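# Seat one blank on the fixture's locating pins

## Task

Place a single blank over both of the fixture's locating pins so that it sits flat on the rest pads, and make sure the second blank is not on the fixture.

## Robot and tools

Robot: two simulated arms. left_arm carries a two-finger parallel gripper. right_arm carries a magnet gripper, a round face (48 mm rubber ring around a 31 mm steel middle) that attracts only steel or iron. Cameras: cam_left_wrist and cam_right_wrist, each 896x504 and mounted on its arm's wrist.

Frames: the scene frame has its origin at table height midway between the nominal arm bases, +z up, +x out over the table, and left_arm on the +y side. Image left/right does not match these names. Calibrated bases in the scene frame: left_arm at (+0.044, +0.386, +0.013) m, right_arm at (+0.039, -0.389, +0.013) m, both nearly unrotated with z up. Each arm's end_effector_position, quaternion, velocities, Hand target and offsets are all expressed in that arm's own base frame. Printed positions may be wrong by a few centimetres, especially far out. left_arm's end_effector_position is the point between the closed pads; its fingers point along its +z and close along its y. right_arm's end_effector_position is the centre of the magnet face, whose z axis points out of the face.

The 16-number row (every value in [-1, 1], always all 16, even if one arm is idle): left dx, dy, dz, rx, ry, rz, left gripper position, force_limit, speed, then right dx, dy, dz, rx, ry, rz, magnet. The six pose numbers per arm are an offset, not a pose: they count from that arm's Hand target as it stood when the action or move began, along that arm's base axes. 1.0 stands for 0.6 m of translation or 180 degrees of rotation; rx, ry, rz form one rotation vector about the Hand target's position. Sending the same offset again moves the arm further. All zeros re-commands the current Hand target. Orientation commands are clipped to within 32 degrees of the measured orientation per step.

Gripper numbers are absolute settings: position +1 is fully open (85 mm), about -0.8 puts the pads together, -1 closes until blocked. force_limit and speed shape grip force and closing rate (speed -1 is about 20 mm/s, 0 about 85, +1 about 150). Both begin at +1. A new force_limit or speed only applies once position changes by at least 0.01. Magnet: 1 on, 0 off; anything above 0.01 counts as on. A 0 in any gripper or magnet slot is a real command, so repeat your last values to keep them.

execute_actions(actions, cameras): actions is a list of actions; each action is a list of up to 15 rows, one per 1/30 s step, the last row held until 15 steps pass. Every row counts from the action's starting Hand target. An empty list just returns state and images.

move(target, speed, blend, stop_force, zero, blocking, cameras): target is one 16-number row or a list of up to 15 rows, each still an offset from the same starting Hand targets. speed is in m/s (0.002 to 3.6, default 0.25). blend in m rounds corners of a list. stop_force in N (3 to 120) ends an arm's path when its wrist senses that much push against its motion; omit it when backing off a contact, and don't rely on it while the end effector rotates. zero (with stop_force) re-zeros the sensor first (default true). blocking=false returns after 0.5 s while the move continues; not allowed with stop_force. The result adds a "move:" line: done, off_target, moving, held, fault, plus limits such as paced or held.

wait(seconds 0 to 10), stop() to brake a running move, zoom_image(camera, region [x0,y0,x1,y1], at most 504x504 px) on the latest image, zero_wrist_force(arm), read_manual (licence text only), finished_scene(scene 1 to 3) to end the current scene irreversibly.

Result lines: object_status for the gripper (0 moving, 1 blocked while opening, 2 blocked while closing, i.e. a grip, 3 reached request or pads met). position_measured in counts: 3 fully open, ~78 is 60 mm, ~130 is 40 mm, ~180 is 20 mm, ~230 pads touching. Magnet: magnet_out, magnet_back, and part_present (1 when steel covers the middle within ~2.5 mm). Wrist force/torque are in the end effector's axes; a third line shows the peak since the last reading. Joint velocities may read "within noise". The arm usually rests a bit short of its Hand target; send the gap as an offset if needed.

Hazards: arms are stiff, so commanding even a millimetre past a firm contact (including magnet face on a part) can reach force limits; stop just short. About 150 N of outside force or a joint load limit triggers a 10 s fault stop. Keep the arms from striking each other; don't route a path near an arm's own base. Avoid dropping blanks, releasing a moving part, hitting hard, or squeezing hard on a part still resting on something. A tilted face or fast motion can let a heavy steel part slide off the magnet. Anything that leaves the table fails the task. Motors heat when holding loads or straining; at 85 °C the arm brakes for 30 to 60 s. Loose objects may occasionally get bumped by an outside push. The goal must hold after the robot lets go.

Each tool is called after "Call:" as a command line: name --argument value for each argument, lists and objects as JSON in quotes; but a table of rows of numbers goes row by row, as --pt "numbers of a row", without its own name.

## Session

Call:
execute_actions --actions '[]'

Scene clock: 0.00 s.
left_arm: end_effector_position=(+0.3139, +0.5306, +0.1246) position_measured=3 object_status=3 end_effector_quat_wxyz=(-0.005, +0.903, -0.400, +0.159) | right_arm: end_effector_position=(+0.5281, -0.0226, +0.2145) magnet_out=0 magnet_back=1 part_present=0 end_effector_quat_wxyz=(+0.714, -0.583, -0.365, -0.130)
Joint positions: left_arm=[0.947 -1.194 1.72 -2.175 -1.881 -1.372] | right_arm=[-0.542 -0.853 1.328 -0.408 -0.922 -2.351]
Joint velocities: within noise
Joint torques (N m): no reading
Motor temperatures (°C): left_arm=[33 24 31 29 42 30] | right_arm=[38 36 33 47 37 45]
Wrist force (N): no reading
Wrist torque (N m): no reading
Wrist force, peak (N): no reading
Hand target: left_arm +0.3139, +0.5306, +0.1246; -0.005, +0.903, -0.400, +0.159 | right_arm +0.5281, -0.0226, +0.2145; +0.714, -0.583, -0.365, -0.130

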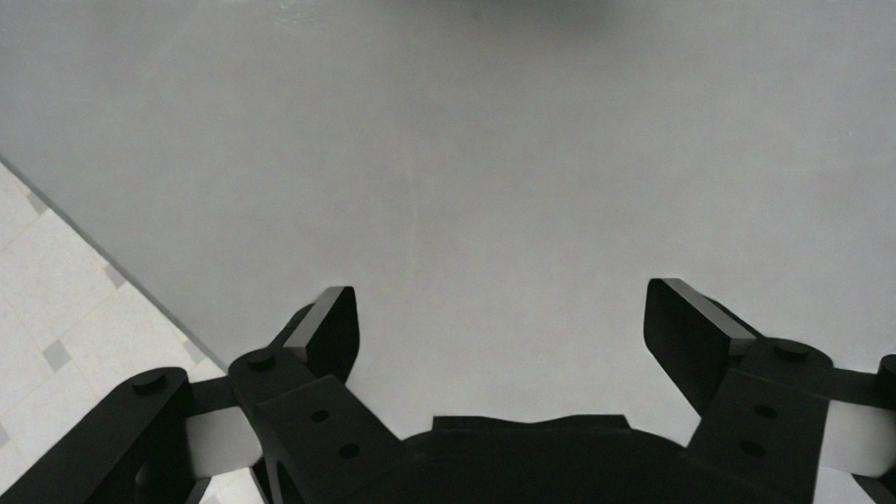

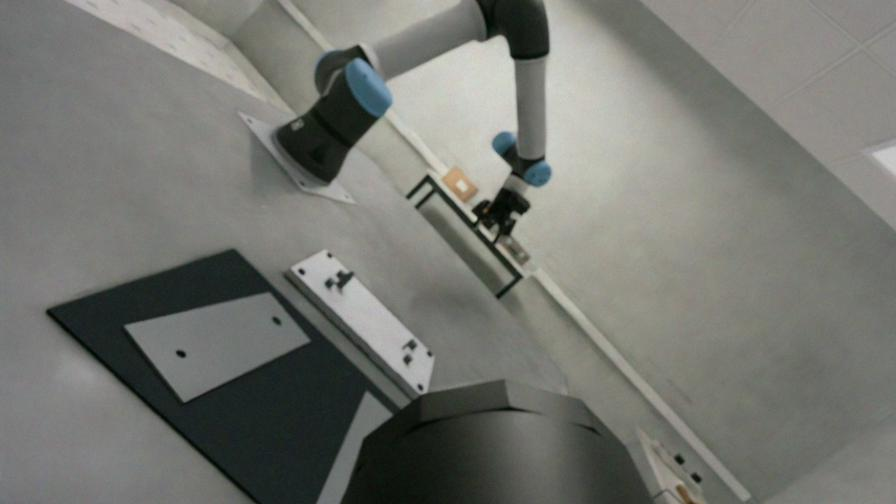

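Call:
move --target '[0,0,0,0,0,0,1,1,1,0,0,0.35,-0.480,-0.192,0,0]' --speed 0.4

Scene clock: 3.03 s.
left_arm: end_effector_position=(+0.3139, +0.5306, +0.1246) position_measured=3 object_status=3 end_effector_quat_wxyz=(-0.005, +0.903, -0.400, +0.159) | right_arm: end_effector_position=(+0.5281, -0.0226, +0.4245) magnet_out=0 magnet_back=1 part_present=0 end_effector_quat_wxyz=(+0.000, +0.847, +0.531, +0.000)
Joint positions: left_arm=[0.947 -1.194 1.72 -2.175 -1.881 -1.372] | right_arm=[-0.298 -1.521 1.43 -1.481 -1.57 -1.418]
Joint velocities: within noise
Joint torques (N m): left_arm=[2.56 -40.33 -21.49 -2.87 0 0.47] | right_arm=[8.8 -33.16 -15.41 -4.83 -1.27 1.87]
Motor temperatures (°C): left_arm=[33 24 31 29 42 30] | right_arm=[38 36 33 47 37 45]
Wrist force (N): left_arm=[-0.1 0.0 -0.2] | right_arm=[1.6 -0.8 -0.5]
Wrist torque (N m): left_arm=[-0.01 0.01 0.00] | right_arm=[0.06 -0.15 -0.25]
Wrist force, peak (N): left_arm=[0.2 0.1 -0.3] | right_arm=[1.8 -1.0 -1.0]
Hand target: left_arm +0.3139, +0.5306, +0.1246; -0.005, +0.903, -0.400, +0.159 | right_arm +0.5281, -0.0226, +0.4245; +0.000, +0.847, +0.531, +0.000
Off the commanded pose: left_arm 0.000 m, 0 deg | right_arm 0.000 m, 0 deg.
move: done

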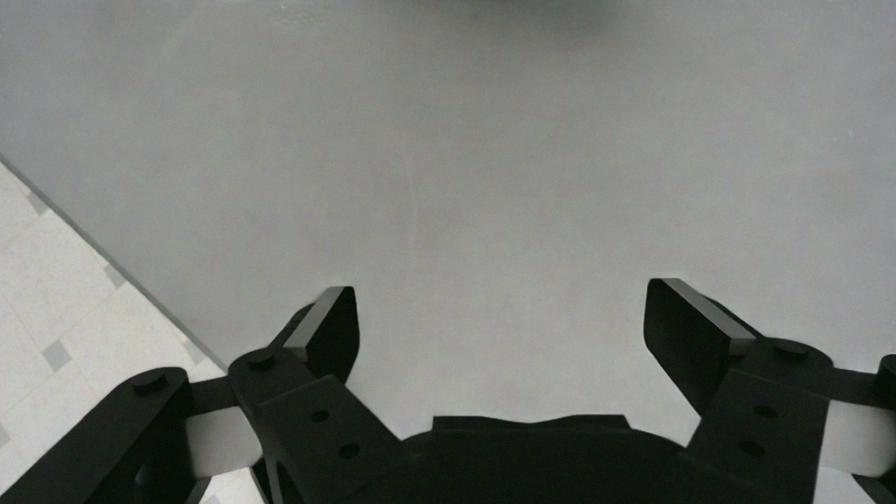

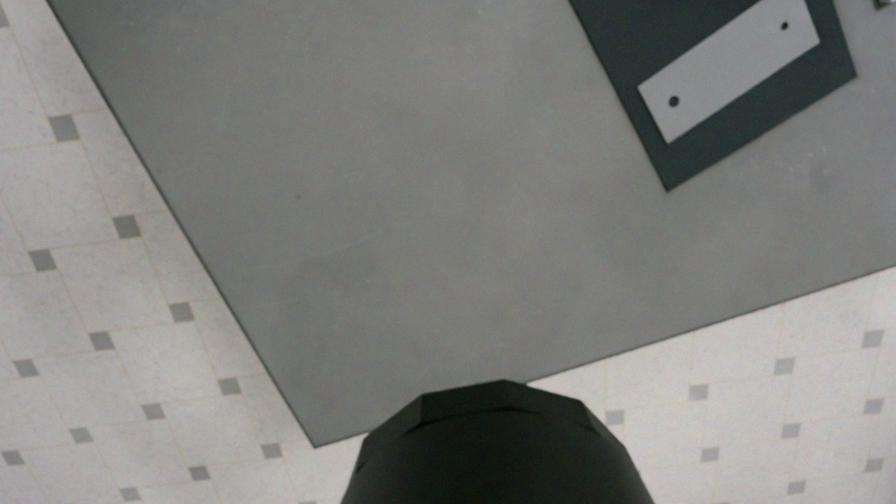

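Call:
move --target '[0,0,0,0,0,0,1,1,1,-0.25,0.3,0.1,0,0,0.1435,0]' --speed 0.4 --cameras '["cam_right_wrist"]'

Scene clock: 4.63 s.
left_arm: end_effector_position=(+0.3139, +0.5306, +0.1246) position_measured=3 object_status=3 end_effector_quat_wxyz=(-0.005, +0.903, -0.400, +0.159) | right_arm: end_effector_position=(+0.3782, +0.1574, +0.4845) magnet_out=0 magnet_back=1 part_present=0 end_effector_quat_wxyz=(+0.000, +0.707, +0.707, +0.000)
Joint positions: left_arm=[0.947 -1.194 1.72 -2.175 -1.881 -1.372] | right_arm=[0.063 -1.785 1.515 -1.301 -1.57 -1.508]
Joint velocities: within noise
Joint torques (N m): left_arm=[2.85 -39.11 -20.05 -2.63 -0.02 0.68] | right_arm=[9.28 -21.52 -33.91 -0.93 -1.33 1.73]
Motor temperatures (°C): left_arm=[33 24 31 29 42 30] | right_arm=[38 36 33 47 37 45]
Wrist force (N): left_arm=[0.2 0.1 -0.1] | right_arm=[1.5 -1.1 -0.6]
Wrist torque (N m): left_arm=[0.02 -0.03 0.00] | right_arm=[0.02 -0.20 -0.25]
Wrist force, peak (N): left_arm=[0.2 0.2 -0.3] | right_arm=[3.2 -2.5 -1.3]
Hand target: left_arm +0.3139, +0.5306, +0.1246; -0.005, +0.903, -0.400, +0.159 | right_arm +0.3781, +0.1574, +0.4845; +0.000, +0.707, +0.707, +0.000
Off the commanded pose: left_arm 0.000 m, 0 deg | right_arm 0.000 m, 0 deg.
move: done
Images, in order (width x height): cam_right_wrist 896x504.

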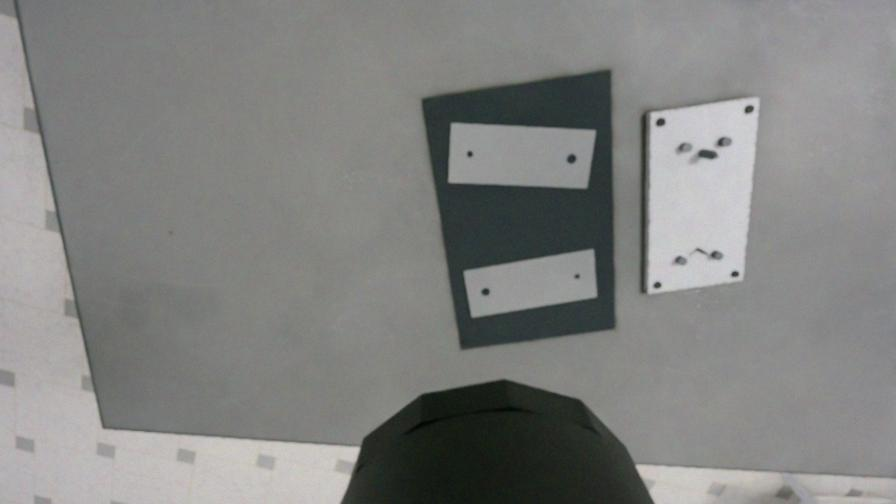

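Call:
zoom_image --camera "cam_right_wrist" --region '[420, 70, 640, 350]'

Call:
zoom_image --camera "cam_right_wrist" --region '[600, 80, 780, 310]'

Scaled by 1.800 from the camera's 896x504 image, which has a finer 1280x720 frame.

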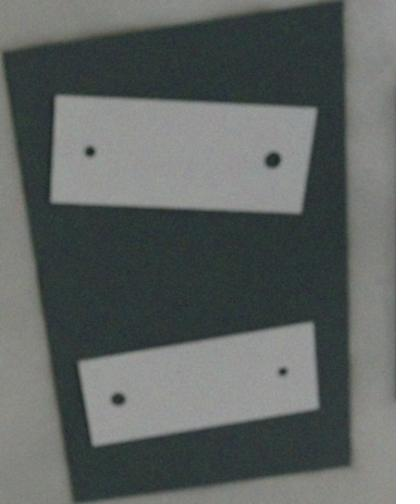

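Scaled by 2.191 from the camera's 896x504 image, which has a finer 1280x720 frame.

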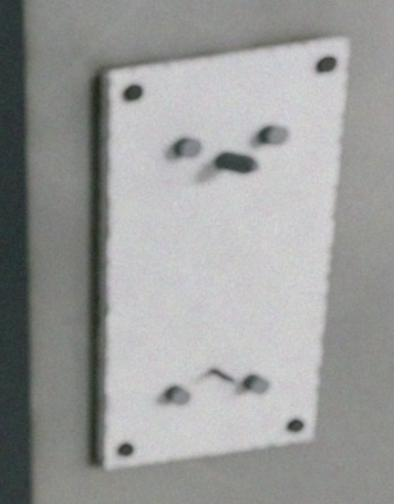

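Call:
move --target '[0,0,0,0,0,0,1,1,1,0.0333,0.35,-0.3333,0,0,0,0]' --speed 0.4 --cameras '["cam_right_wrist"]'

Call:
zoom_image --camera "cam_right_wrist" --region '[200, 0, 700, 500]'

Scene clock: 6.70 s.
left_arm: end_effector_position=(+0.3139, +0.5306, +0.1246) position_measured=3 object_status=3 end_effector_quat_wxyz=(-0.005, +0.903, -0.400, +0.159) | right_arm: end_effector_position=(+0.3981, +0.3674, +0.2846) magnet_out=0 magnet_back=1 part_present=0 end_effector_quat_wxyz=(+0.000, +0.707, +0.707, +0.000)
Joint positions: left_arm=[0.947 -1.194 1.72 -2.175 -1.881 -1.372] | right_arm=[0.497 -1.461 1.725 -1.836 -1.571 -1.075]
Joint velocities: within noise
Joint torques (N m): left_arm=[4.43 -38.88 -20.29 -2.34 0.43 1.07] | right_arm=[7.94 -19.73 -33.78 -4.71 -1.31 1.43]
Motor temperatures (°C): left_arm=[33 24 31 29 42 30] | right_arm=[38 36 33 47 37 45]
Wrist force (N): left_arm=[0.1 0.1 -0.3] | right_arm=[1.8 -0.7 -0.5]
Wrist torque (N m): left_arm=[0.02 -0.01 0.00] | right_arm=[0.06 -0.18 -0.21]
Wrist force, peak (N): left_arm=[0.1 -0.1 -0.4] | right_arm=[3.1 -0.7 1.5]
Hand target: left_arm +0.3139, +0.5306, +0.1246; -0.005, +0.903, -0.400, +0.159 | right_arm +0.3981, +0.3674, +0.2845; +0.000, +0.707, +0.707, +0.000
Off the commanded pose: left_arm 0.000 m, 0 deg | right_arm 0.000 m, 0 deg.
move: done
Images, in order (width x height): cam_right_wrist 896x504.

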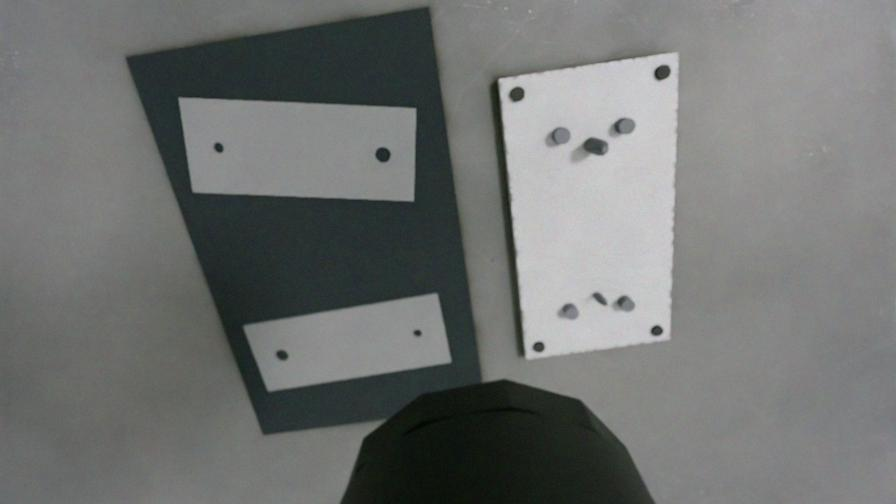

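Scaled by 1.008 from the camera's 896x504 image, which has a finer 1280x720 frame.

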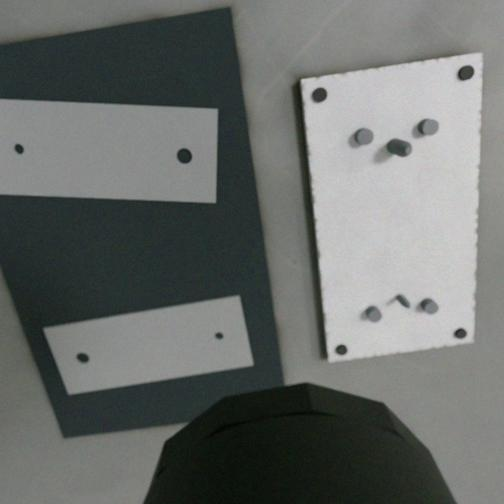

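Call:
move --target '[0,0,0,0,0,0,1,1,1,-0.04,-0.205,-0.1667,0,0,-0.515,0]' --speed 0.5 --cameras '["cam_right_wrist"]'

Scene clock: 10.23 s.
left_arm: end_effector_position=(+0.3139, +0.5306, +0.1246) position_measured=3 object_status=3 end_effector_quat_wxyz=(-0.005, +0.903, -0.400, +0.159) | right_arm: end_effector_position=(+0.3741, +0.2445, +0.1845) magnet_out=0 magnet_back=1 part_present=0 end_effector_quat_wxyz=(+0.000, +1.000, -0.023, +0.000)
Joint positions: left_arm=[0.947 -1.194 1.72 -2.175 -1.881 -1.372] | right_arm=[0.276 -1.589 2.138 -2.121 -1.572 0.323]
Joint velocities: within noise
Joint torques (N m): left_arm=[6.07 -38.61 -17.62 -2.01 0.42 1.57] | right_arm=[-7.64 -28.54 -12.11 -4.74 -1.34 1.67]
Motor temperatures (°C): left_arm=[33 24 31 29 42 30] | right_arm=[38 36 33 47 37 45]
Wrist force (N): left_arm=[0.1 0.0 -0.1] | right_arm=[1.6 -1.2 -1.1]
Wrist torque (N m): left_arm=[0.00 -0.01 0.00] | right_arm=[0.01 -0.22 -0.21]
Wrist force, peak (N): left_arm=[0.1 -0.1 -0.5] | right_arm=[2.1 -0.6 -0.7]
Hand target: left_arm +0.3139, +0.5306, +0.1246; -0.005, +0.903, -0.400, +0.159 | right_arm +0.3741, +0.2444, +0.1845; +0.000, +1.000, -0.023, +0.000
Off the commanded pose: left_arm 0.000 m, 0 deg | right_arm 0.000 m, 0 deg.
move: done
Images, in order (width x height): cam_right_wrist 896x504.

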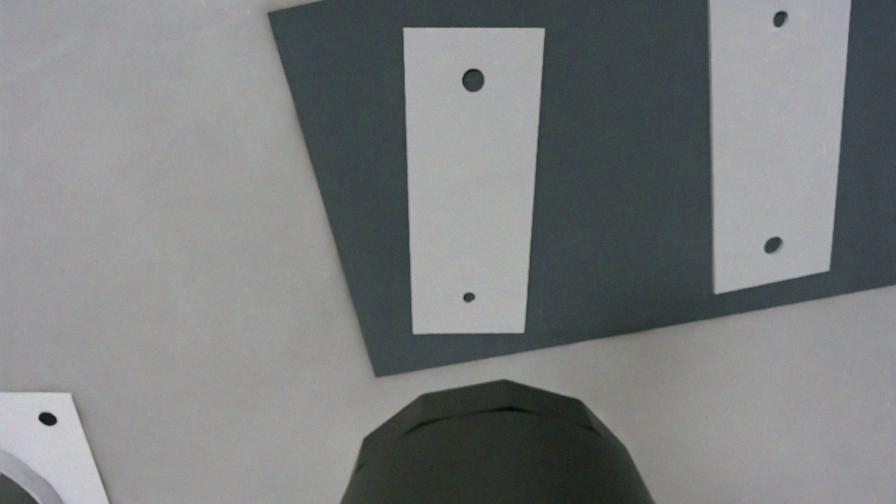

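Call:
move --target '[0,0,0,0,0,0,1,1,1,0.0067,0.0083,-0.2833,0,0,0,0]' --cameras '["cam_right_wrist"]'

Call:
move --target '[0,0,0,0,0,0,1,1,1,0,0,-0.06,0,0,0,0]' --speed 0.008 --stop_force 5 --cameras '["cam_right_wrist"]'

Scene clock: 12.13 s.
left_arm: end_effector_position=(+0.3139, +0.5306, +0.1246) position_measured=3 object_status=3 end_effector_quat_wxyz=(-0.005, +0.903, -0.400, +0.159) | right_arm: end_effector_position=(+0.3781, +0.2494, +0.0146) magnet_out=0 magnet_back=1 part_present=0 end_effector_quat_wxyz=(+0.000, +1.000, -0.023, +0.000)
Joint positions: left_arm=[0.947 -1.194 1.72 -2.175 -1.881 -1.372] | right_arm=[0.285 -1.208 2.295 -2.658 -1.572 0.332]
Joint velocities: within noise
Joint torques (N m): left_arm=[6.5 -37.06 -16.9 -2.06 0.57 1.44] | right_arm=[8.15 -19.7 -22.56 -5.1 -1.38 1.68]
Motor temperatures (°C): left_arm=[33 24 31 29 42 30] | right_arm=[38 36 33 47 37 45]
Wrist force (N): left_arm=[0.0 0.1 -0.2] | right_arm=[1.5 -0.8 -0.8]
Wrist torque (N m): left_arm=[0.02 0.00 0.00] | right_arm=[0.06 -0.18 -0.23]
Wrist force, peak (N): left_arm=[0.1 0.3 -0.5] | right_arm=[1.6 -1.2 -2.3]
Hand target: left_arm +0.3139, +0.5306, +0.1246; -0.005, +0.903, -0.400, +0.159 | right_arm +0.3781, +0.2494, +0.0145; +0.000, +1.000, -0.023, +0.000
Off the commanded pose: left_arm 0.000 m, 0 deg | right_arm 0.000 m, 0 deg.
move: done
Images, in order (width x height): cam_right_wrist 896x504.

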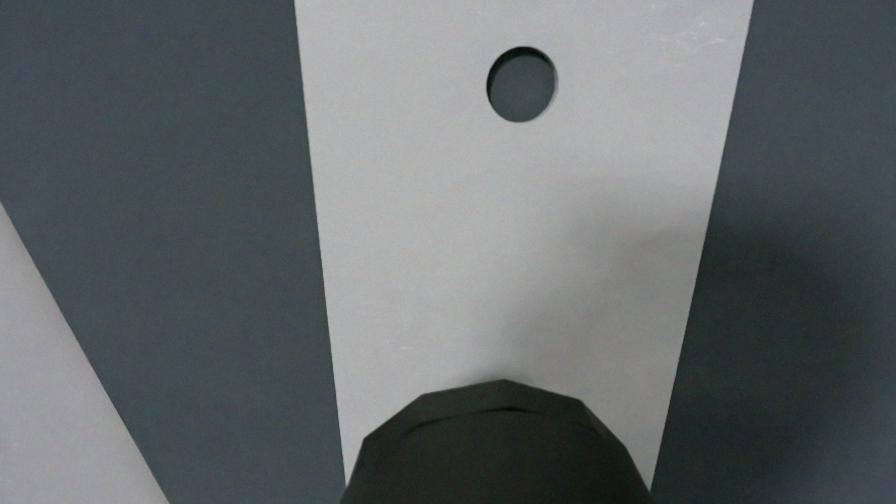

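Scene clock: 16.10 s.
left_arm: end_effector_position=(+0.3139, +0.5306, +0.1246) position_measured=3 object_status=3 end_effector_quat_wxyz=(-0.005, +0.903, -0.400, +0.159) | right_arm: end_effector_position=(+0.3781, +0.2494, -0.0082) magnet_out=0 magnet_back=1 part_present=0 end_effector_quat_wxyz=(+0.000, +1.000, -0.023, +0.000)
Joint positions: left_arm=[0.947 -1.194 1.72 -2.175 -1.881 -1.372] | right_arm=[0.285 -1.143 2.302 -2.73 -1.572 0.332]
Joint velocities: within noise
Joint torques (N m): left_arm=[9.06 -34.64 -16.63 -1.68 0.55 1.49] | right_arm=[6.34 -34.44 -13.43 -1.15 -0.89 1.76]
Motor temperatures (°C): left_arm=[33 24 31 29 42 30] | right_arm=[38 36 33 47 37 44]
Wrist force (N): left_arm=[0.1 0.0 -0.1] | right_arm=[2.6 -1.4 -4.5]
Wrist torque (N m): left_arm=[0.00 -0.01 0.00] | right_arm=[0.10 -0.23 -0.21]
Wrist force, peak (N): left_arm=[-0.1 0.1 -0.4] | right_arm=[-5.7 2.3 -32.5]
Hand target: left_arm +0.3139, +0.5306, +0.1246; -0.005, +0.903, -0.400, +0.159 | right_arm +0.3781, +0.2494, -0.0082; +0.000, +1.000, -0.023, +0.000 (not the last commanded pose)
Off the commanded pose: left_arm 0.000 m, 0 deg | right_arm 0.013 m, 0 deg.
move: contact (right_arm)
Images, in order (width x height): cam_right_wrist 896x504.

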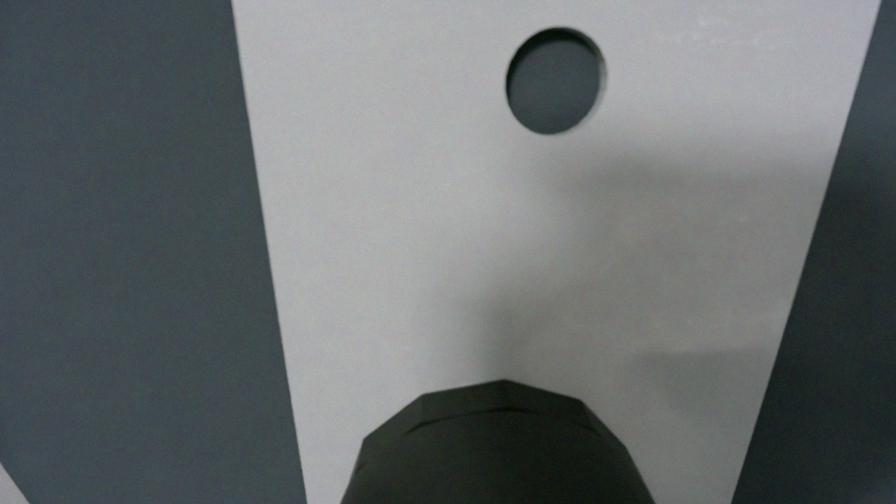

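Call:
execute_actions --actions '[[[0,0,0,0,0,0,1,1,1,0,0,0,0,0,0,1]]]' --cameras '[]'

Call:
move --target '[0,0,0,0,0,0,1,1,1,0,0,0.2,0,0,0,1]' --speed 0.15 --cameras '["cam_right_wrist"]'

Scene clock: 16.90 s.
left_arm: end_effector_position=(+0.3139, +0.5306, +0.1246) position_measured=3 object_status=3 end_effector_quat_wxyz=(-0.005, +0.903, -0.400, +0.159) | right_arm: end_effector_position=(+0.3781, +0.2494, -0.0082) magnet_out=1 magnet_back=0 part_present=1 end_effector_quat_wxyz=(+0.000, +1.000, -0.023, +0.000)
Joint positions: left_arm=[0.947 -1.194 1.72 -2.175 -1.881 -1.372] | right_arm=[0.285 -1.143 2.302 -2.73 -1.572 0.332]
Joint velocities: within noise
Joint torques (N m): left_arm=[9.83 -35.25 -16.82 -1.53 0.42 1.5] | right_arm=[4.91 -34.63 -19.93 -3.55 -0.77 1.6]
Motor temperatures (°C): left_arm=[33 24 31 29 42 30] | right_arm=[38 36 33 47 37 44]
Wrist force (N): left_arm=[0.0 -0.1 -0.2] | right_arm=[1.7 -1.1 1.2]
Wrist torque (N m): left_arm=[-0.01 0.00 0.00] | right_arm=[0.04 -0.23 -0.22]
Wrist force, peak (N): left_arm=[0.2 0.2 -0.3] | right_arm=[2.4 -1.3 -5.1]
Hand target: left_arm +0.3139, +0.5306, +0.1246; -0.005, +0.903, -0.400, +0.159 | right_arm +0.3781, +0.2494, -0.0082; +0.000, +1.000, -0.023, +0.000
Off the commanded pose: left_arm 0.000 m, 0 deg | right_arm 0.000 m, 0 deg.
No camera images: "cameras" was empty.

Scene clock: 18.37 s.
left_arm: end_effector_position=(+0.3139, +0.5306, +0.1246) position_measured=3 object_status=3 end_effector_quat_wxyz=(-0.005, +0.903, -0.400, +0.159) | right_arm: end_effector_position=(+0.3781, +0.2494, +0.1117) magnet_out=1 magnet_back=0 part_present=1 end_effector_quat_wxyz=(+0.000, +1.000, -0.023, +0.000)
Joint positions: left_arm=[0.947 -1.194 1.72 -2.175 -1.881 -1.372] | right_arm=[0.285 -1.446 2.221 -2.346 -1.572 0.332]
Joint velocities: within noise
Joint torques (N m): left_arm=[10.4 -34.82 -16.47 -1.59 0.63 1.46] | right_arm=[-8.48 -32.65 -29.39 -1.51 -0.08 -2.12]
Motor temperatures (°C): left_arm=[33 24 31 29 42 30] | right_arm=[38 36 33 47 37 44]
Wrist force (N): left_arm=[0.2 0.1 -0.2] | right_arm=[1.8 -1.0 1.7]
Wrist torque (N m): left_arm=[0.02 -0.02 0.00] | right_arm=[0.04 -0.24 -0.22]
Wrist force, peak (N): left_arm=[0.0 -0.1 -0.5] | right_arm=[1.5 -0.9 2.9]
Hand target: left_arm +0.3139, +0.5306, +0.1246; -0.005, +0.903, -0.400, +0.159 | right_arm +0.3781, +0.2494, +0.1118; +0.000, +1.000, -0.023, +0.000
Off the commanded pose: left_arm 0.000 m, 0 deg | right_arm 0.000 m, 0 deg.
move: done
Images, in order (width x height): cam_right_wrist 896x504.

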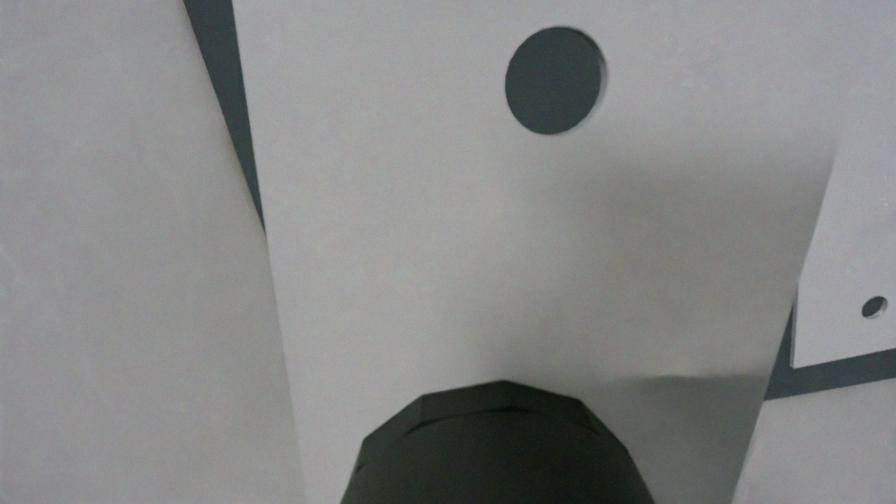

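Call:
move --pt "0 0 0 0 0 0 1 1 1 0 0 -0.19 0 0 0 1" --pt "0 0 0 0 0 0 1 1 1 0 0 -0.1993 0 0 0 1" --speed '[0.15,0.01]' --cameras '[]'

Call:
execute_actions --actions '[[[0,0,0,0,0,0,1,1,1,0,0,0,0,0,0,0]]]' --cameras '[]'

Call:
move --target '[0,0,0,0,0,0,1,1,1,-0.1,0,0.38,0,0,0,0]' --cameras '["cam_right_wrist"]'

Scene clock: 22.53 s.
left_arm: end_effector_position=(+0.3139, +0.5306, +0.1246) position_measured=3 object_status=3 end_effector_quat_wxyz=(-0.005, +0.903, -0.400, +0.159) | right_arm: end_effector_position=(+0.3781, +0.2494, -0.0077) magnet_out=1 magnet_back=0 part_present=1 end_effector_quat_wxyz=(+0.000, +1.000, -0.023, +0.000)
Joint positions: left_arm=[0.947 -1.194 1.72 -2.175 -1.881 -1.372] | right_arm=[0.285 -1.145 2.302 -2.728 -1.572 0.332]
Joint velocities: within noise
Joint torques (N m): left_arm=[11.89 -33.29 -16.48 -1.31 0.4 1.38] | right_arm=[7.08 -21.8 -3.69 -5.12 0.62 1.58]
Motor temperatures (°C): left_arm=[33 24 31 29 42 30] | right_arm=[38 36 33 47 37 44]
Wrist force (N): left_arm=[0.2 -0.1 -0.2] | right_arm=[1.6 -1.1 1.5]
Wrist torque (N m): left_arm=[-0.02 -0.02 0.00] | right_arm=[0.03 -0.21 -0.22]
Wrist force, peak (N): left_arm=[0.0 0.1 -0.5] | right_arm=[1.6 -0.8 2.6]
Hand target: left_arm +0.3139, +0.5306, +0.1246; -0.005, +0.903, -0.400, +0.159 | right_arm +0.3781, +0.2494, -0.0078; +0.000, +1.000, -0.023, +0.000
Off the commanded pose: left_arm 0.000 m, 0 deg | right_arm 0.000 m, 0 deg.
move: done
No camera images: "cameras" was empty.

Scene clock: 23.23 s.
left_arm: end_effector_position=(+0.3139, +0.5306, +0.1246) position_measured=3 object_status=3 end_effector_quat_wxyz=(-0.005, +0.903, -0.400, +0.159) | right_arm: end_effector_position=(+0.3781, +0.2494, -0.0078) magnet_out=0 magnet_back=1 part_present=0 end_effector_quat_wxyz=(+0.000, +1.000, -0.023, +0.000)
Joint positions: left_arm=[0.947 -1.194 1.72 -2.175 -1.881 -1.372] | right_arm=[0.285 -1.145 2.302 -2.729 -1.572 0.332]
Joint velocities: within noise
Joint torques (N m): left_arm=[12.52 -32.97 -17.5 -1.57 0.28 1.47] | right_arm=[6.07 -21.47 -3.78 -4.53 1.13 1.48]
Motor temperatures (°C): left_arm=[33 24 31 29 42 30] | right_arm=[38 36 33 47 37 44]
Wrist force (N): left_arm=[0.2 0.1 -0.2] | right_arm=[1.4 -1.2 -0.7]
Wrist torque (N m): left_arm=[0.01 -0.03 0.00] | right_arm=[0.03 -0.19 -0.22]
Wrist force, peak (N): left_arm=[0.3 0.0 -0.2] | right_arm=[1.6 -1.0 2.3]
Hand target: left_arm +0.3139, +0.5306, +0.1246; -0.005, +0.903, -0.400, +0.159 | right_arm +0.3781, +0.2494, -0.0078; +0.000, +1.000, -0.023, +0.000
Off the commanded pose: left_arm 0.000 m, 0 deg | right_arm 0.000 m, 0 deg.
No camera images: "cameras" was empty.

Scene clock: 24.97 s.
left_arm: end_effector_position=(+0.3139, +0.5306, +0.1246) position_measured=3 object_status=3 end_effector_quat_wxyz=(-0.005, +0.903, -0.400, +0.159) | right_arm: end_effector_position=(+0.3182, +0.2494, +0.2202) magnet_out=0 magnet_back=1 part_present=0 end_effector_quat_wxyz=(+0.000, +1.000, -0.023, +0.000)
Joint positions: left_arm=[0.947 -1.194 1.72 -2.175 -1.881 -1.372] | right_arm=[0.329 -1.748 2.176 -1.999 -1.572 0.376]
Joint velocities: within noise
Joint torques (N m): left_arm=[12.8 -32.85 -17.52 -1.41 0.76 1.52] | right_arm=[6.69 -22.53 -32.56 -1.21 1.38 1.46]
Motor temperatures (°C): left_arm=[33 24 31 29 42 30] | right_arm=[38 36 33 47 37 44]
Wrist force (N): left_arm=[0.0 0.2 -0.2] | right_arm=[1.6 -1.0 -0.5]
Wrist torque (N m): left_arm=[0.04 -0.01 0.00] | right_arm=[0.04 -0.17 -0.24]
Wrist force, peak (N): left_arm=[-0.1 0.1 -0.4] | right_arm=[1.2 -0.7 -2.0]
Hand target: left_arm +0.3139, +0.5306, +0.1246; -0.005, +0.903, -0.400, +0.159 | right_arm +0.3181, +0.2494, +0.2202; +0.000, +1.000, -0.023, +0.000
Off the commanded pose: left_arm 0.000 m, 0 deg | right_arm 0.000 m, 0 deg.
move: done
Images, in order (width x height): cam_right_wrist 896x504.

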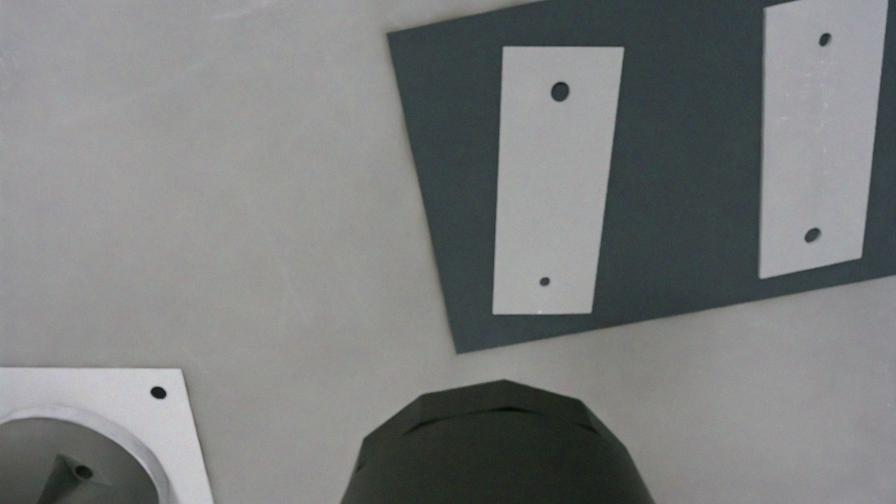

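Call:
move --target '[0,0,0,0,0,0,1,1,1,0.1,0,-0.067,0,0,0,0]' --cameras '["cam_right_wrist"]'

Call:
zoom_image --camera "cam_right_wrist" --region '[390, 0, 590, 340]'

Call:
move --target '[0,0,0,0,0,0,1,1,1,0.0833,0.1833,0,0,0,0.515,0]' --cameras '["cam_right_wrist"]'

Scene clock: 26.20 s.
left_arm: end_effector_position=(+0.3139, +0.5306, +0.1246) position_measured=3 object_status=3 end_effector_quat_wxyz=(-0.005, +0.903, -0.400, +0.159) | right_arm: end_effector_position=(+0.3780, +0.2494, +0.1801) magnet_out=0 magnet_back=1 part_present=0 end_effector_quat_wxyz=(+0.000, +1.000, -0.023, +0.000)
Joint positions: left_arm=[0.947 -1.194 1.72 -2.175 -1.881 -1.372] | right_arm=[0.285 -1.567 2.13 -2.134 -1.572 0.332]
Joint velocities: within noise
Joint torques (N m): left_arm=[13.39 -33.16 -17.21 -1.41 0.6 1.47] | right_arm=[-9.77 -12.81 -31.78 -4.85 1.18 -1.87]
Motor temperatures (°C): left_arm=[33 24 31 29 42 30] | right_arm=[38 36 33 47 37 44]
Wrist force (N): left_arm=[0.1 -0.1 0.0] | right_arm=[1.5 -1.1 -0.9]
Wrist torque (N m): left_arm=[-0.01 -0.01 0.00] | right_arm=[0.02 -0.20 -0.22]
Wrist force, peak (N): left_arm=[0.3 0.1 -0.2] | right_arm=[2.5 -1.1 -0.3]
Hand target: left_arm +0.3139, +0.5306, +0.1246; -0.005, +0.903, -0.400, +0.159 | right_arm +0.3781, +0.2494, +0.1800; +0.000, +1.000, -0.023, +0.000
Off the commanded pose: left_arm 0.000 m, 0 deg | right_arm 0.000 m, 0 deg.
move: done
Images, in order (width x height): cam_right_wrist 896x504.

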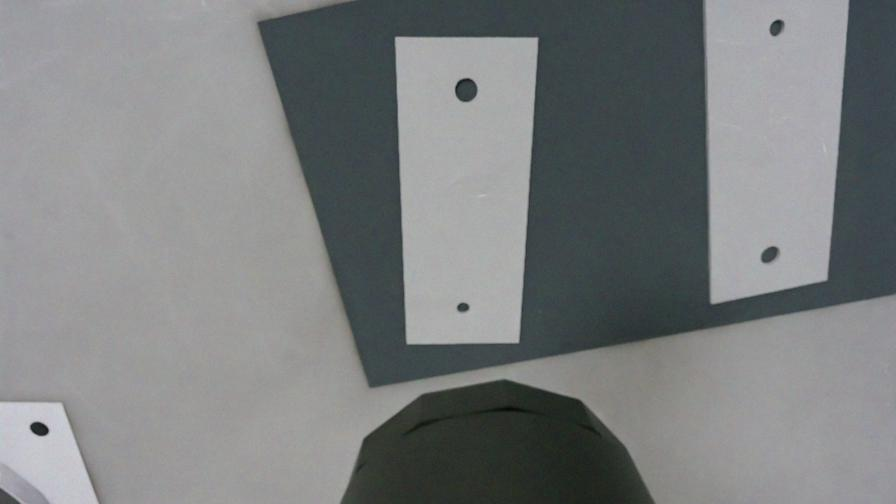

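Scaled by 1.482 from the camera's 896x504 image, which has a finer 1280x720 frame.

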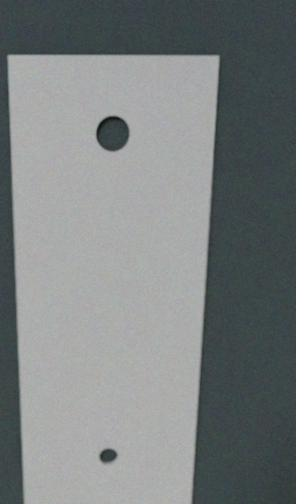

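Scene clock: 30.13 s.
left_arm: end_effector_position=(+0.3139, +0.5306, +0.1246) position_measured=3 object_status=3 end_effector_quat_wxyz=(-0.005, +0.903, -0.400, +0.159) | right_arm: end_effector_position=(+0.4281, +0.3594, +0.1800) magnet_out=0 magnet_back=1 part_present=0 end_effector_quat_wxyz=(+0.000, +0.707, +0.707, +0.000)
Joint positions: left_arm=[0.947 -1.194 1.72 -2.175 -1.881 -1.372] | right_arm=[0.457 -1.325 1.85 -2.097 -1.571 -1.113]
Joint velocities: within noise
Joint torques (N m): left_arm=[12.03 -32.83 -17.22 -1.73 0.46 1.3] | right_arm=[7.93 -23.85 -32.26 -0.83 1.47 -1.98]
Motor temperatures (°C): left_arm=[33 24 31 29 42 30] | right_arm=[38 36 32 47 37 44]
Wrist force (N): left_arm=[0.1 0.1 0.0] | right_arm=[1.7 -0.9 -0.5]
Wrist torque (N m): left_arm=[0.01 -0.03 0.00] | right_arm=[0.07 -0.20 -0.25]
Wrist force, peak (N): left_arm=[0.3 0.3 -0.3] | right_arm=[1.8 -1.1 -1.1]
Hand target: left_arm +0.3139, +0.5306, +0.1246; -0.005, +0.903, -0.400, +0.159 | right_arm +0.4281, +0.3594, +0.1800; +0.000, +0.707, +0.707, +0.000
Off the commanded pose: left_arm 0.000 m, 0 deg | right_arm 0.000 m, 0 deg.
move: done
Images, in order (width x height): cam_right_wrist 896x504.

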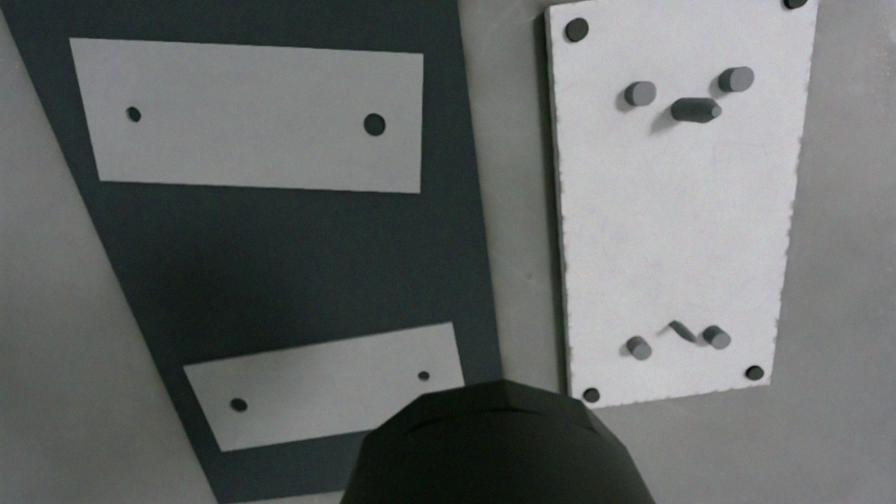

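Call:
move --target '[0,0,0,0,0,0,1,1,1,0.0133,0.2017,0.03,0,0,0.056,0]' --cameras '["cam_right_wrist"]'

Call:
zoom_image --camera "cam_right_wrist" --region '[390, 0, 590, 340]'

Scene clock: 31.67 s.
left_arm: end_effector_position=(+0.3139, +0.5306, +0.1246) position_measured=3 object_status=3 end_effector_quat_wxyz=(-0.005, +0.903, -0.400, +0.159) | right_arm: end_effector_position=(+0.4361, +0.4804, +0.1980) magnet_out=0 magnet_back=1 part_present=0 end_effector_quat_wxyz=(+0.000, +0.642, +0.767, +0.000)
Joint positions: left_arm=[0.947 -1.194 1.72 -2.175 -1.881 -1.372] | right_arm=[0.627 -1.148 1.552 -1.975 -1.571 -1.12]
Joint velocities: within noise
Joint torques (N m): left_arm=[13.1 -33.19 -18.14 -1.45 0.38 1.31] | right_arm=[8.02 -31.22 -32.87 -1.19 -1.29 -1.92]
Motor temperatures (°C): left_arm=[33 24 31 29 41 30] | right_arm=[38 36 32 47 37 44]
Wrist force (N): left_arm=[0.1 0.0 -0.2] | right_arm=[1.6 -0.9 0.1]
Wrist torque (N m): left_arm=[0.01 -0.03 0.00] | right_arm=[0.08 -0.22 -0.22]
Wrist force, peak (N): left_arm=[0.1 0.0 -0.5] | right_arm=[3.4 -0.9 -0.2]
Hand target: left_arm +0.3139, +0.5306, +0.1246; -0.005, +0.903, -0.400, +0.159 | right_arm +0.4361, +0.4804, +0.1980; +0.000, +0.642, +0.767, +0.000
Off the commanded pose: left_arm 0.000 m, 0 deg | right_arm 0.000 m, 0 deg.
move: done
Images, in order (width x height): cam_right_wrist 896x504.

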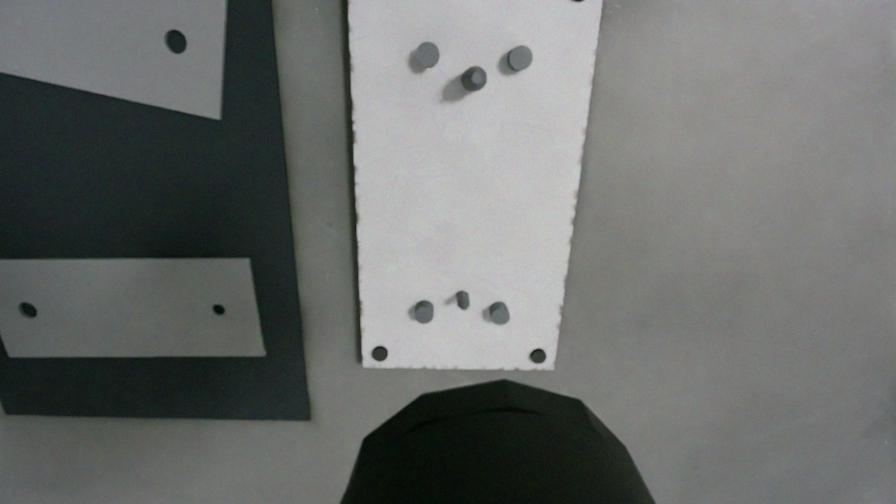

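Scaled by 1.482 from the camera's 896x504 image, which has a finer 1280x720 frame.

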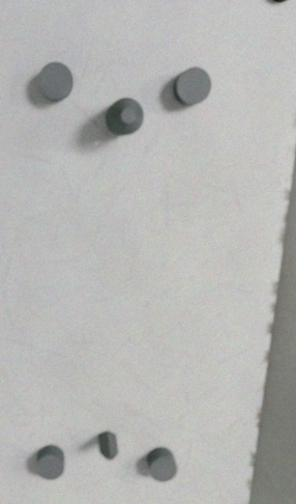

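Call:
move --pt "0 0 0 0 0 0 1 1 1 -0.0967 -0.385 -0.13 0 0 -0.571 0" --pt "0 0 0 0 0 0 1 1 1 -0.0967 -0.385 -0.335 0 0 -0.571 0" --pt "0 0 0 0 0 0 1 1 1 -0.0967 -0.385 -0.3425 0 0 -0.571 0" --speed '[0.4,0.2,0.01]' --cameras '[]'

Call:
execute_actions --actions '[[[0,0,0,0,0,0,1,1,1,0,0,0,0,0,0,1]]]' --cameras '["cam_right_wrist"]'

Call:
move --pt "0 0 0 0 0 0 1 1 1 0 0 0.1 0 0 0 1" --pt "0 0 0 0 0 0 1 1 1 0.087 0.3865 0.12 0 0 0.5628 1" --speed 0.2 --cameras '["cam_right_wrist"]'

Scene clock: 36.17 s.
left_arm: end_effector_position=(+0.3139, +0.5306, +0.1246) position_measured=3 object_status=3 end_effector_quat_wxyz=(-0.005, +0.903, -0.400, +0.159) | right_arm: end_effector_position=(+0.3781, +0.2494, -0.0074) magnet_out=0 magnet_back=1 part_present=0 end_effector_quat_wxyz=(+0.000, +1.000, -0.023, +0.000)
Joint positions: left_arm=[0.947 -1.194 1.72 -2.175 -1.881 -1.372] | right_arm=[0.285 -1.146 2.302 -2.728 -1.572 0.332]
Joint velocities: within noise
Joint torques (N m): left_arm=[12.15 -33.52 -18.98 -1.49 0.48 1.47] | right_arm=[8.37 -21.62 -17.63 -4.76 1.12 1.87]
Motor temperatures (°C): left_arm=[33 24 31 29 41 30] | right_arm=[38 36 32 47 37 44]
Wrist force (N): left_arm=[0.0 0.1 -0.3] | right_arm=[1.6 -1.1 -0.8]
Wrist torque (N m): left_arm=[0.01 0.00 0.00] | right_arm=[0.03 -0.21 -0.22]
Wrist force, peak (N): left_arm=[0.0 0.1 -0.4] | right_arm=[1.5 -0.6 -2.5]
Hand target: left_arm +0.3139, +0.5306, +0.1246; -0.005, +0.903, -0.400, +0.159 | right_arm +0.3781, +0.2494, -0.0075; +0.000, +1.000, -0.023, +0.000
Off the commanded pose: left_arm 0.000 m, 0 deg | right_arm 0.000 m, 0 deg.
move: done
No camera images: "cameras" was empty.

Scene clock: 36.87 s.
left_arm: end_effector_position=(+0.3139, +0.5306, +0.1246) position_measured=3 object_status=3 end_effector_quat_wxyz=(-0.005, +0.903, -0.400, +0.159) | right_arm: end_effector_position=(+0.3781, +0.2494, -0.0075) magnet_out=1 magnet_back=0 part_present=1 end_effector_quat_wxyz=(+0.000, +1.000, -0.023, +0.000)
Joint positions: left_arm=[0.947 -1.194 1.72 -2.175 -1.881 -1.372] | right_arm=[0.285 -1.145 2.302 -2.728 -1.572 0.332]
Joint velocities: within noise
Joint torques (N m): left_arm=[11.59 -33.69 -19.29 -1.48 0.64 1.66] | right_arm=[4.72 -21.02 -8.63 -4.96 1.11 1.43]
Motor temperatures (°C): left_arm=[33 24 31 29 41 30] | right_arm=[38 36 32 47 37 44]
Wrist force (N): left_arm=[0.1 -0.1 -0.2] | right_arm=[1.4 -1.1 1.9]
Wrist torque (N m): left_arm=[-0.01 -0.01 0.00] | right_arm=[0.03 -0.19 -0.22]
Wrist force, peak (N): left_arm=[0.0 0.2 -0.3] | right_arm=[1.4 -0.9 2.3]
Hand target: left_arm +0.3139, +0.5306, +0.1246; -0.005, +0.903, -0.400, +0.159 | right_arm +0.3781, +0.2494, -0.0075; +0.000, +1.000, -0.023, +0.000
Off the commanded pose: left_arm 0.000 m, 0 deg | right_arm 0.000 m, 0 deg.
Images, in order (width x height): cam_right_wrist 896x504.

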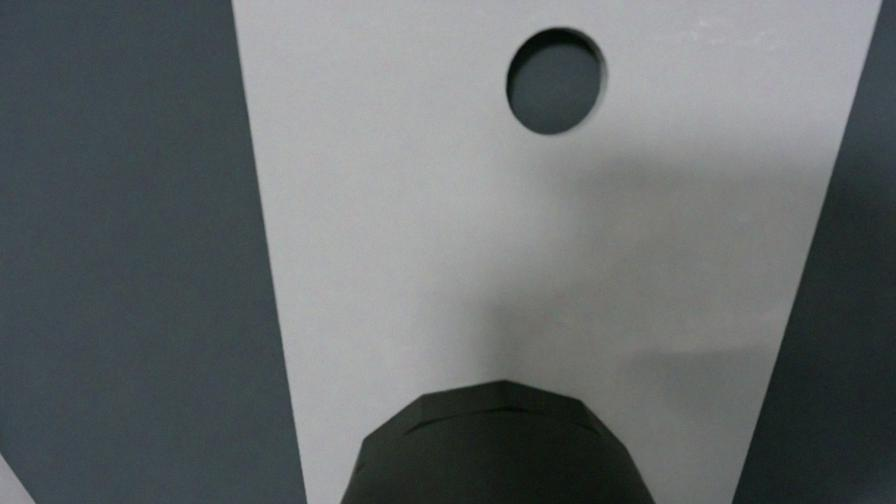

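Scene clock: 42.30 s.
left_arm: end_effector_position=(+0.3139, +0.5306, +0.1246) position_measured=3 object_status=3 end_effector_quat_wxyz=(-0.005, +0.903, -0.400, +0.159) | right_arm: end_effector_position=(+0.4303, +0.4813, +0.0645) magnet_out=1 magnet_back=0 part_present=1 end_effector_quat_wxyz=(+0.000, +0.652, +0.758, +0.000)
Joint positions: left_arm=[0.947 -1.194 1.72 -2.175 -1.881 -1.372] | right_arm=[0.633 -0.988 1.696 -2.279 -1.571 -1.088]
Joint velocities: within noise
Joint torques (N m): left_arm=[11.66 -32.06 -19.89 -1.62 0.36 1.46] | right_arm=[8.1 -35.3 -30.88 -1.46 1.29 -2.18]
Motor temperatures (°C): left_arm=[33 24 31 29 41 30] | right_arm=[38 36 32 47 37 44]
Wrist force (N): left_arm=[0.1 0.1 -0.2] | right_arm=[1.4 -0.8 1.9]
Wrist torque (N m): left_arm=[0.01 -0.02 0.00] | right_arm=[0.09 -0.20 -0.23]
Wrist force, peak (N): left_arm=[-0.1 0.2 -0.4] | right_arm=[1.2 -0.8 3.4]
Hand target: left_arm +0.3139, +0.5306, +0.1246; -0.005, +0.903, -0.400, +0.159 | right_arm +0.4303, +0.4813, +0.0645; +0.000, +0.652, +0.758, +0.000
Off the commanded pose: left_arm 0.000 m, 0 deg | right_arm 0.000 m, 0 deg.
move: done
Images, in order (width x height): cam_right_wrist 896x504.

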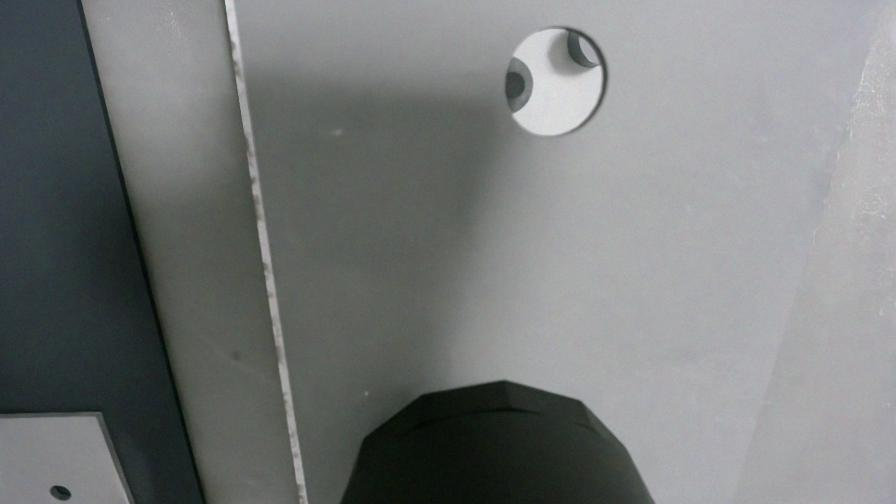

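Call:
move --target '[0,0,0,0,0,0,1,1,1,0,0,-0.0408,0,0,0,1]' --speed 0.1 --cameras '["cam_right_wrist"]'

Call:
zoom_image --camera "cam_right_wrist" --region '[480, 0, 630, 160]'

Scene clock: 43.60 s.
left_arm: end_effector_position=(+0.3139, +0.5306, +0.1246) position_measured=3 object_status=3 end_effector_quat_wxyz=(-0.005, +0.903, -0.400, +0.159) | right_arm: end_effector_position=(+0.4303, +0.4813, +0.0402) magnet_out=1 magnet_back=0 part_present=1 end_effector_quat_wxyz=(+0.000, +0.652, +0.758, +0.000)
Joint positions: left_arm=[0.947 -1.194 1.72 -2.175 -1.881 -1.372] | right_arm=[0.633 -0.95 1.709 -2.331 -1.571 -1.088]
Joint velocities: within noise
Joint torques (N m): left_arm=[11.84 -33.12 -20.03 -1.52 0.5 1.56] | right_arm=[4.92 -37.16 -10.76 -4.96 1.32 -1.55]
Motor temperatures (°C): left_arm=[33 24 31 29 41 30] | right_arm=[38 36 32 47 37 44]
Wrist force (N): left_arm=[0.2 0.1 -0.1] | right_arm=[1.9 -0.9 2.0]
Wrist torque (N m): left_arm=[0.02 -0.03 0.00] | right_arm=[0.08 -0.27 -0.22]
Wrist force, peak (N): left_arm=[0.1 0.2 -0.4] | right_arm=[2.0 -0.7 2.5]
Hand target: left_arm +0.3139, +0.5306, +0.1246; -0.005, +0.903, -0.400, +0.159 | right_arm +0.4303, +0.4813, +0.0400; +0.000, +0.652, +0.758, +0.000
Off the commanded pose: left_arm 0.000 m, 0 deg | right_arm 0.000 m, 0 deg.
move: done
Images, in order (width x height): cam_right_wrist 896x504.

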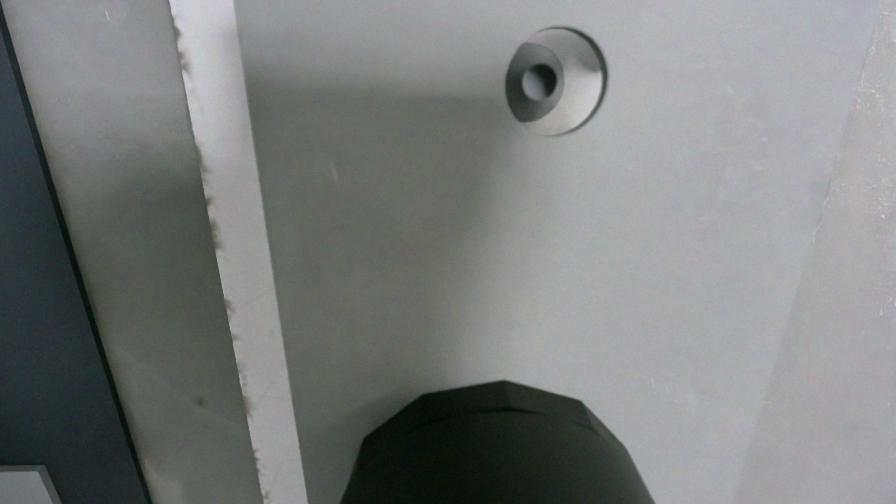

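Scaled by 3.150 from the camera's 896x504 image, which has a finer 1280x720 frame.

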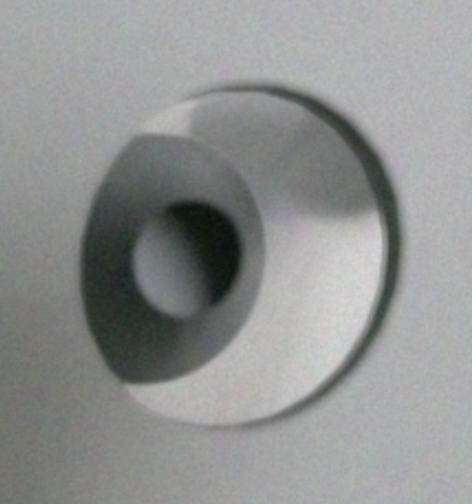

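Call:
move --pt "0 0 0 0 0 0 1 1 1 -0.00083 0.004 0 0 0 -0.0011 1" --pt "0 0 0 0 0 0 1 1 1 -0.00083 0.004 -0.0217 0 0 -0.0011 1" --speed '[0.05,0.02]' --cameras '["cam_right_wrist"]'

Call:
zoom_image --camera "cam_right_wrist" --region '[480, 0, 630, 160]'

Scene clock: 45.33 s.
left_arm: end_effector_position=(+0.3139, +0.5306, +0.1246) position_measured=3 object_status=3 end_effector_quat_wxyz=(-0.005, +0.903, -0.400, +0.159) | right_arm: end_effector_position=(+0.4298, +0.4837, +0.0271) magnet_out=1 magnet_back=0 part_present=1 end_effector_quat_wxyz=(+0.000, +0.653, +0.757, +0.000)
Joint positions: left_arm=[0.947 -1.194 1.72 -2.175 -1.881 -1.372] | right_arm=[0.637 -0.926 1.709 -2.355 -1.571 -1.081]
Joint velocities: within noise
Joint torques (N m): left_arm=[11.96 -33.67 -18.16 -1.51 0.67 1.32] | right_arm=[8.69 -35.88 -10.4 -5.92 1.13 1.77]
Motor temperatures (°C): left_arm=[33 24 31 29 41 30] | right_arm=[38 36 32 47 37 44]
Wrist force (N): left_arm=[0.2 0.1 -0.3] | right_arm=[-6.1 -2.4 -2.0]
Wrist torque (N m): left_arm=[0.02 -0.03 0.00] | right_arm=[0.36 -0.33 -0.74]
Wrist force, peak (N): left_arm=[0.0 0.0 -0.5] | right_arm=[-6.6 -2.1 -1.8]
Hand target: left_arm +0.3139, +0.5306, +0.1246; -0.005, +0.903, -0.400, +0.159 | right_arm +0.4298, +0.4837, +0.0270; +0.000, +0.653, +0.757, +0.000
Off the commanded pose: left_arm 0.000 m, 0 deg | right_arm 0.000 m, 0 deg.
move: done
Images, in order (width x height): cam_right_wrist 896x504.

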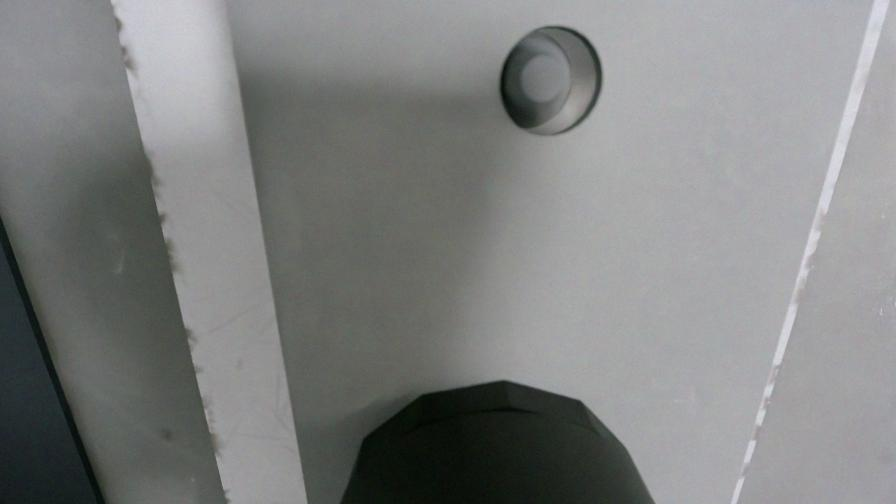

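Scaled by 3.150 from the camera's 896x504 image, which has a finer 1280x720 frame.

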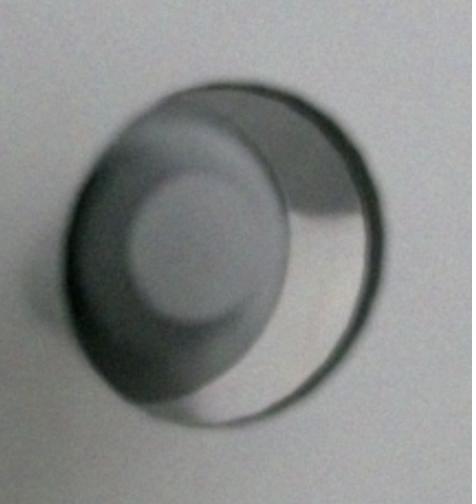

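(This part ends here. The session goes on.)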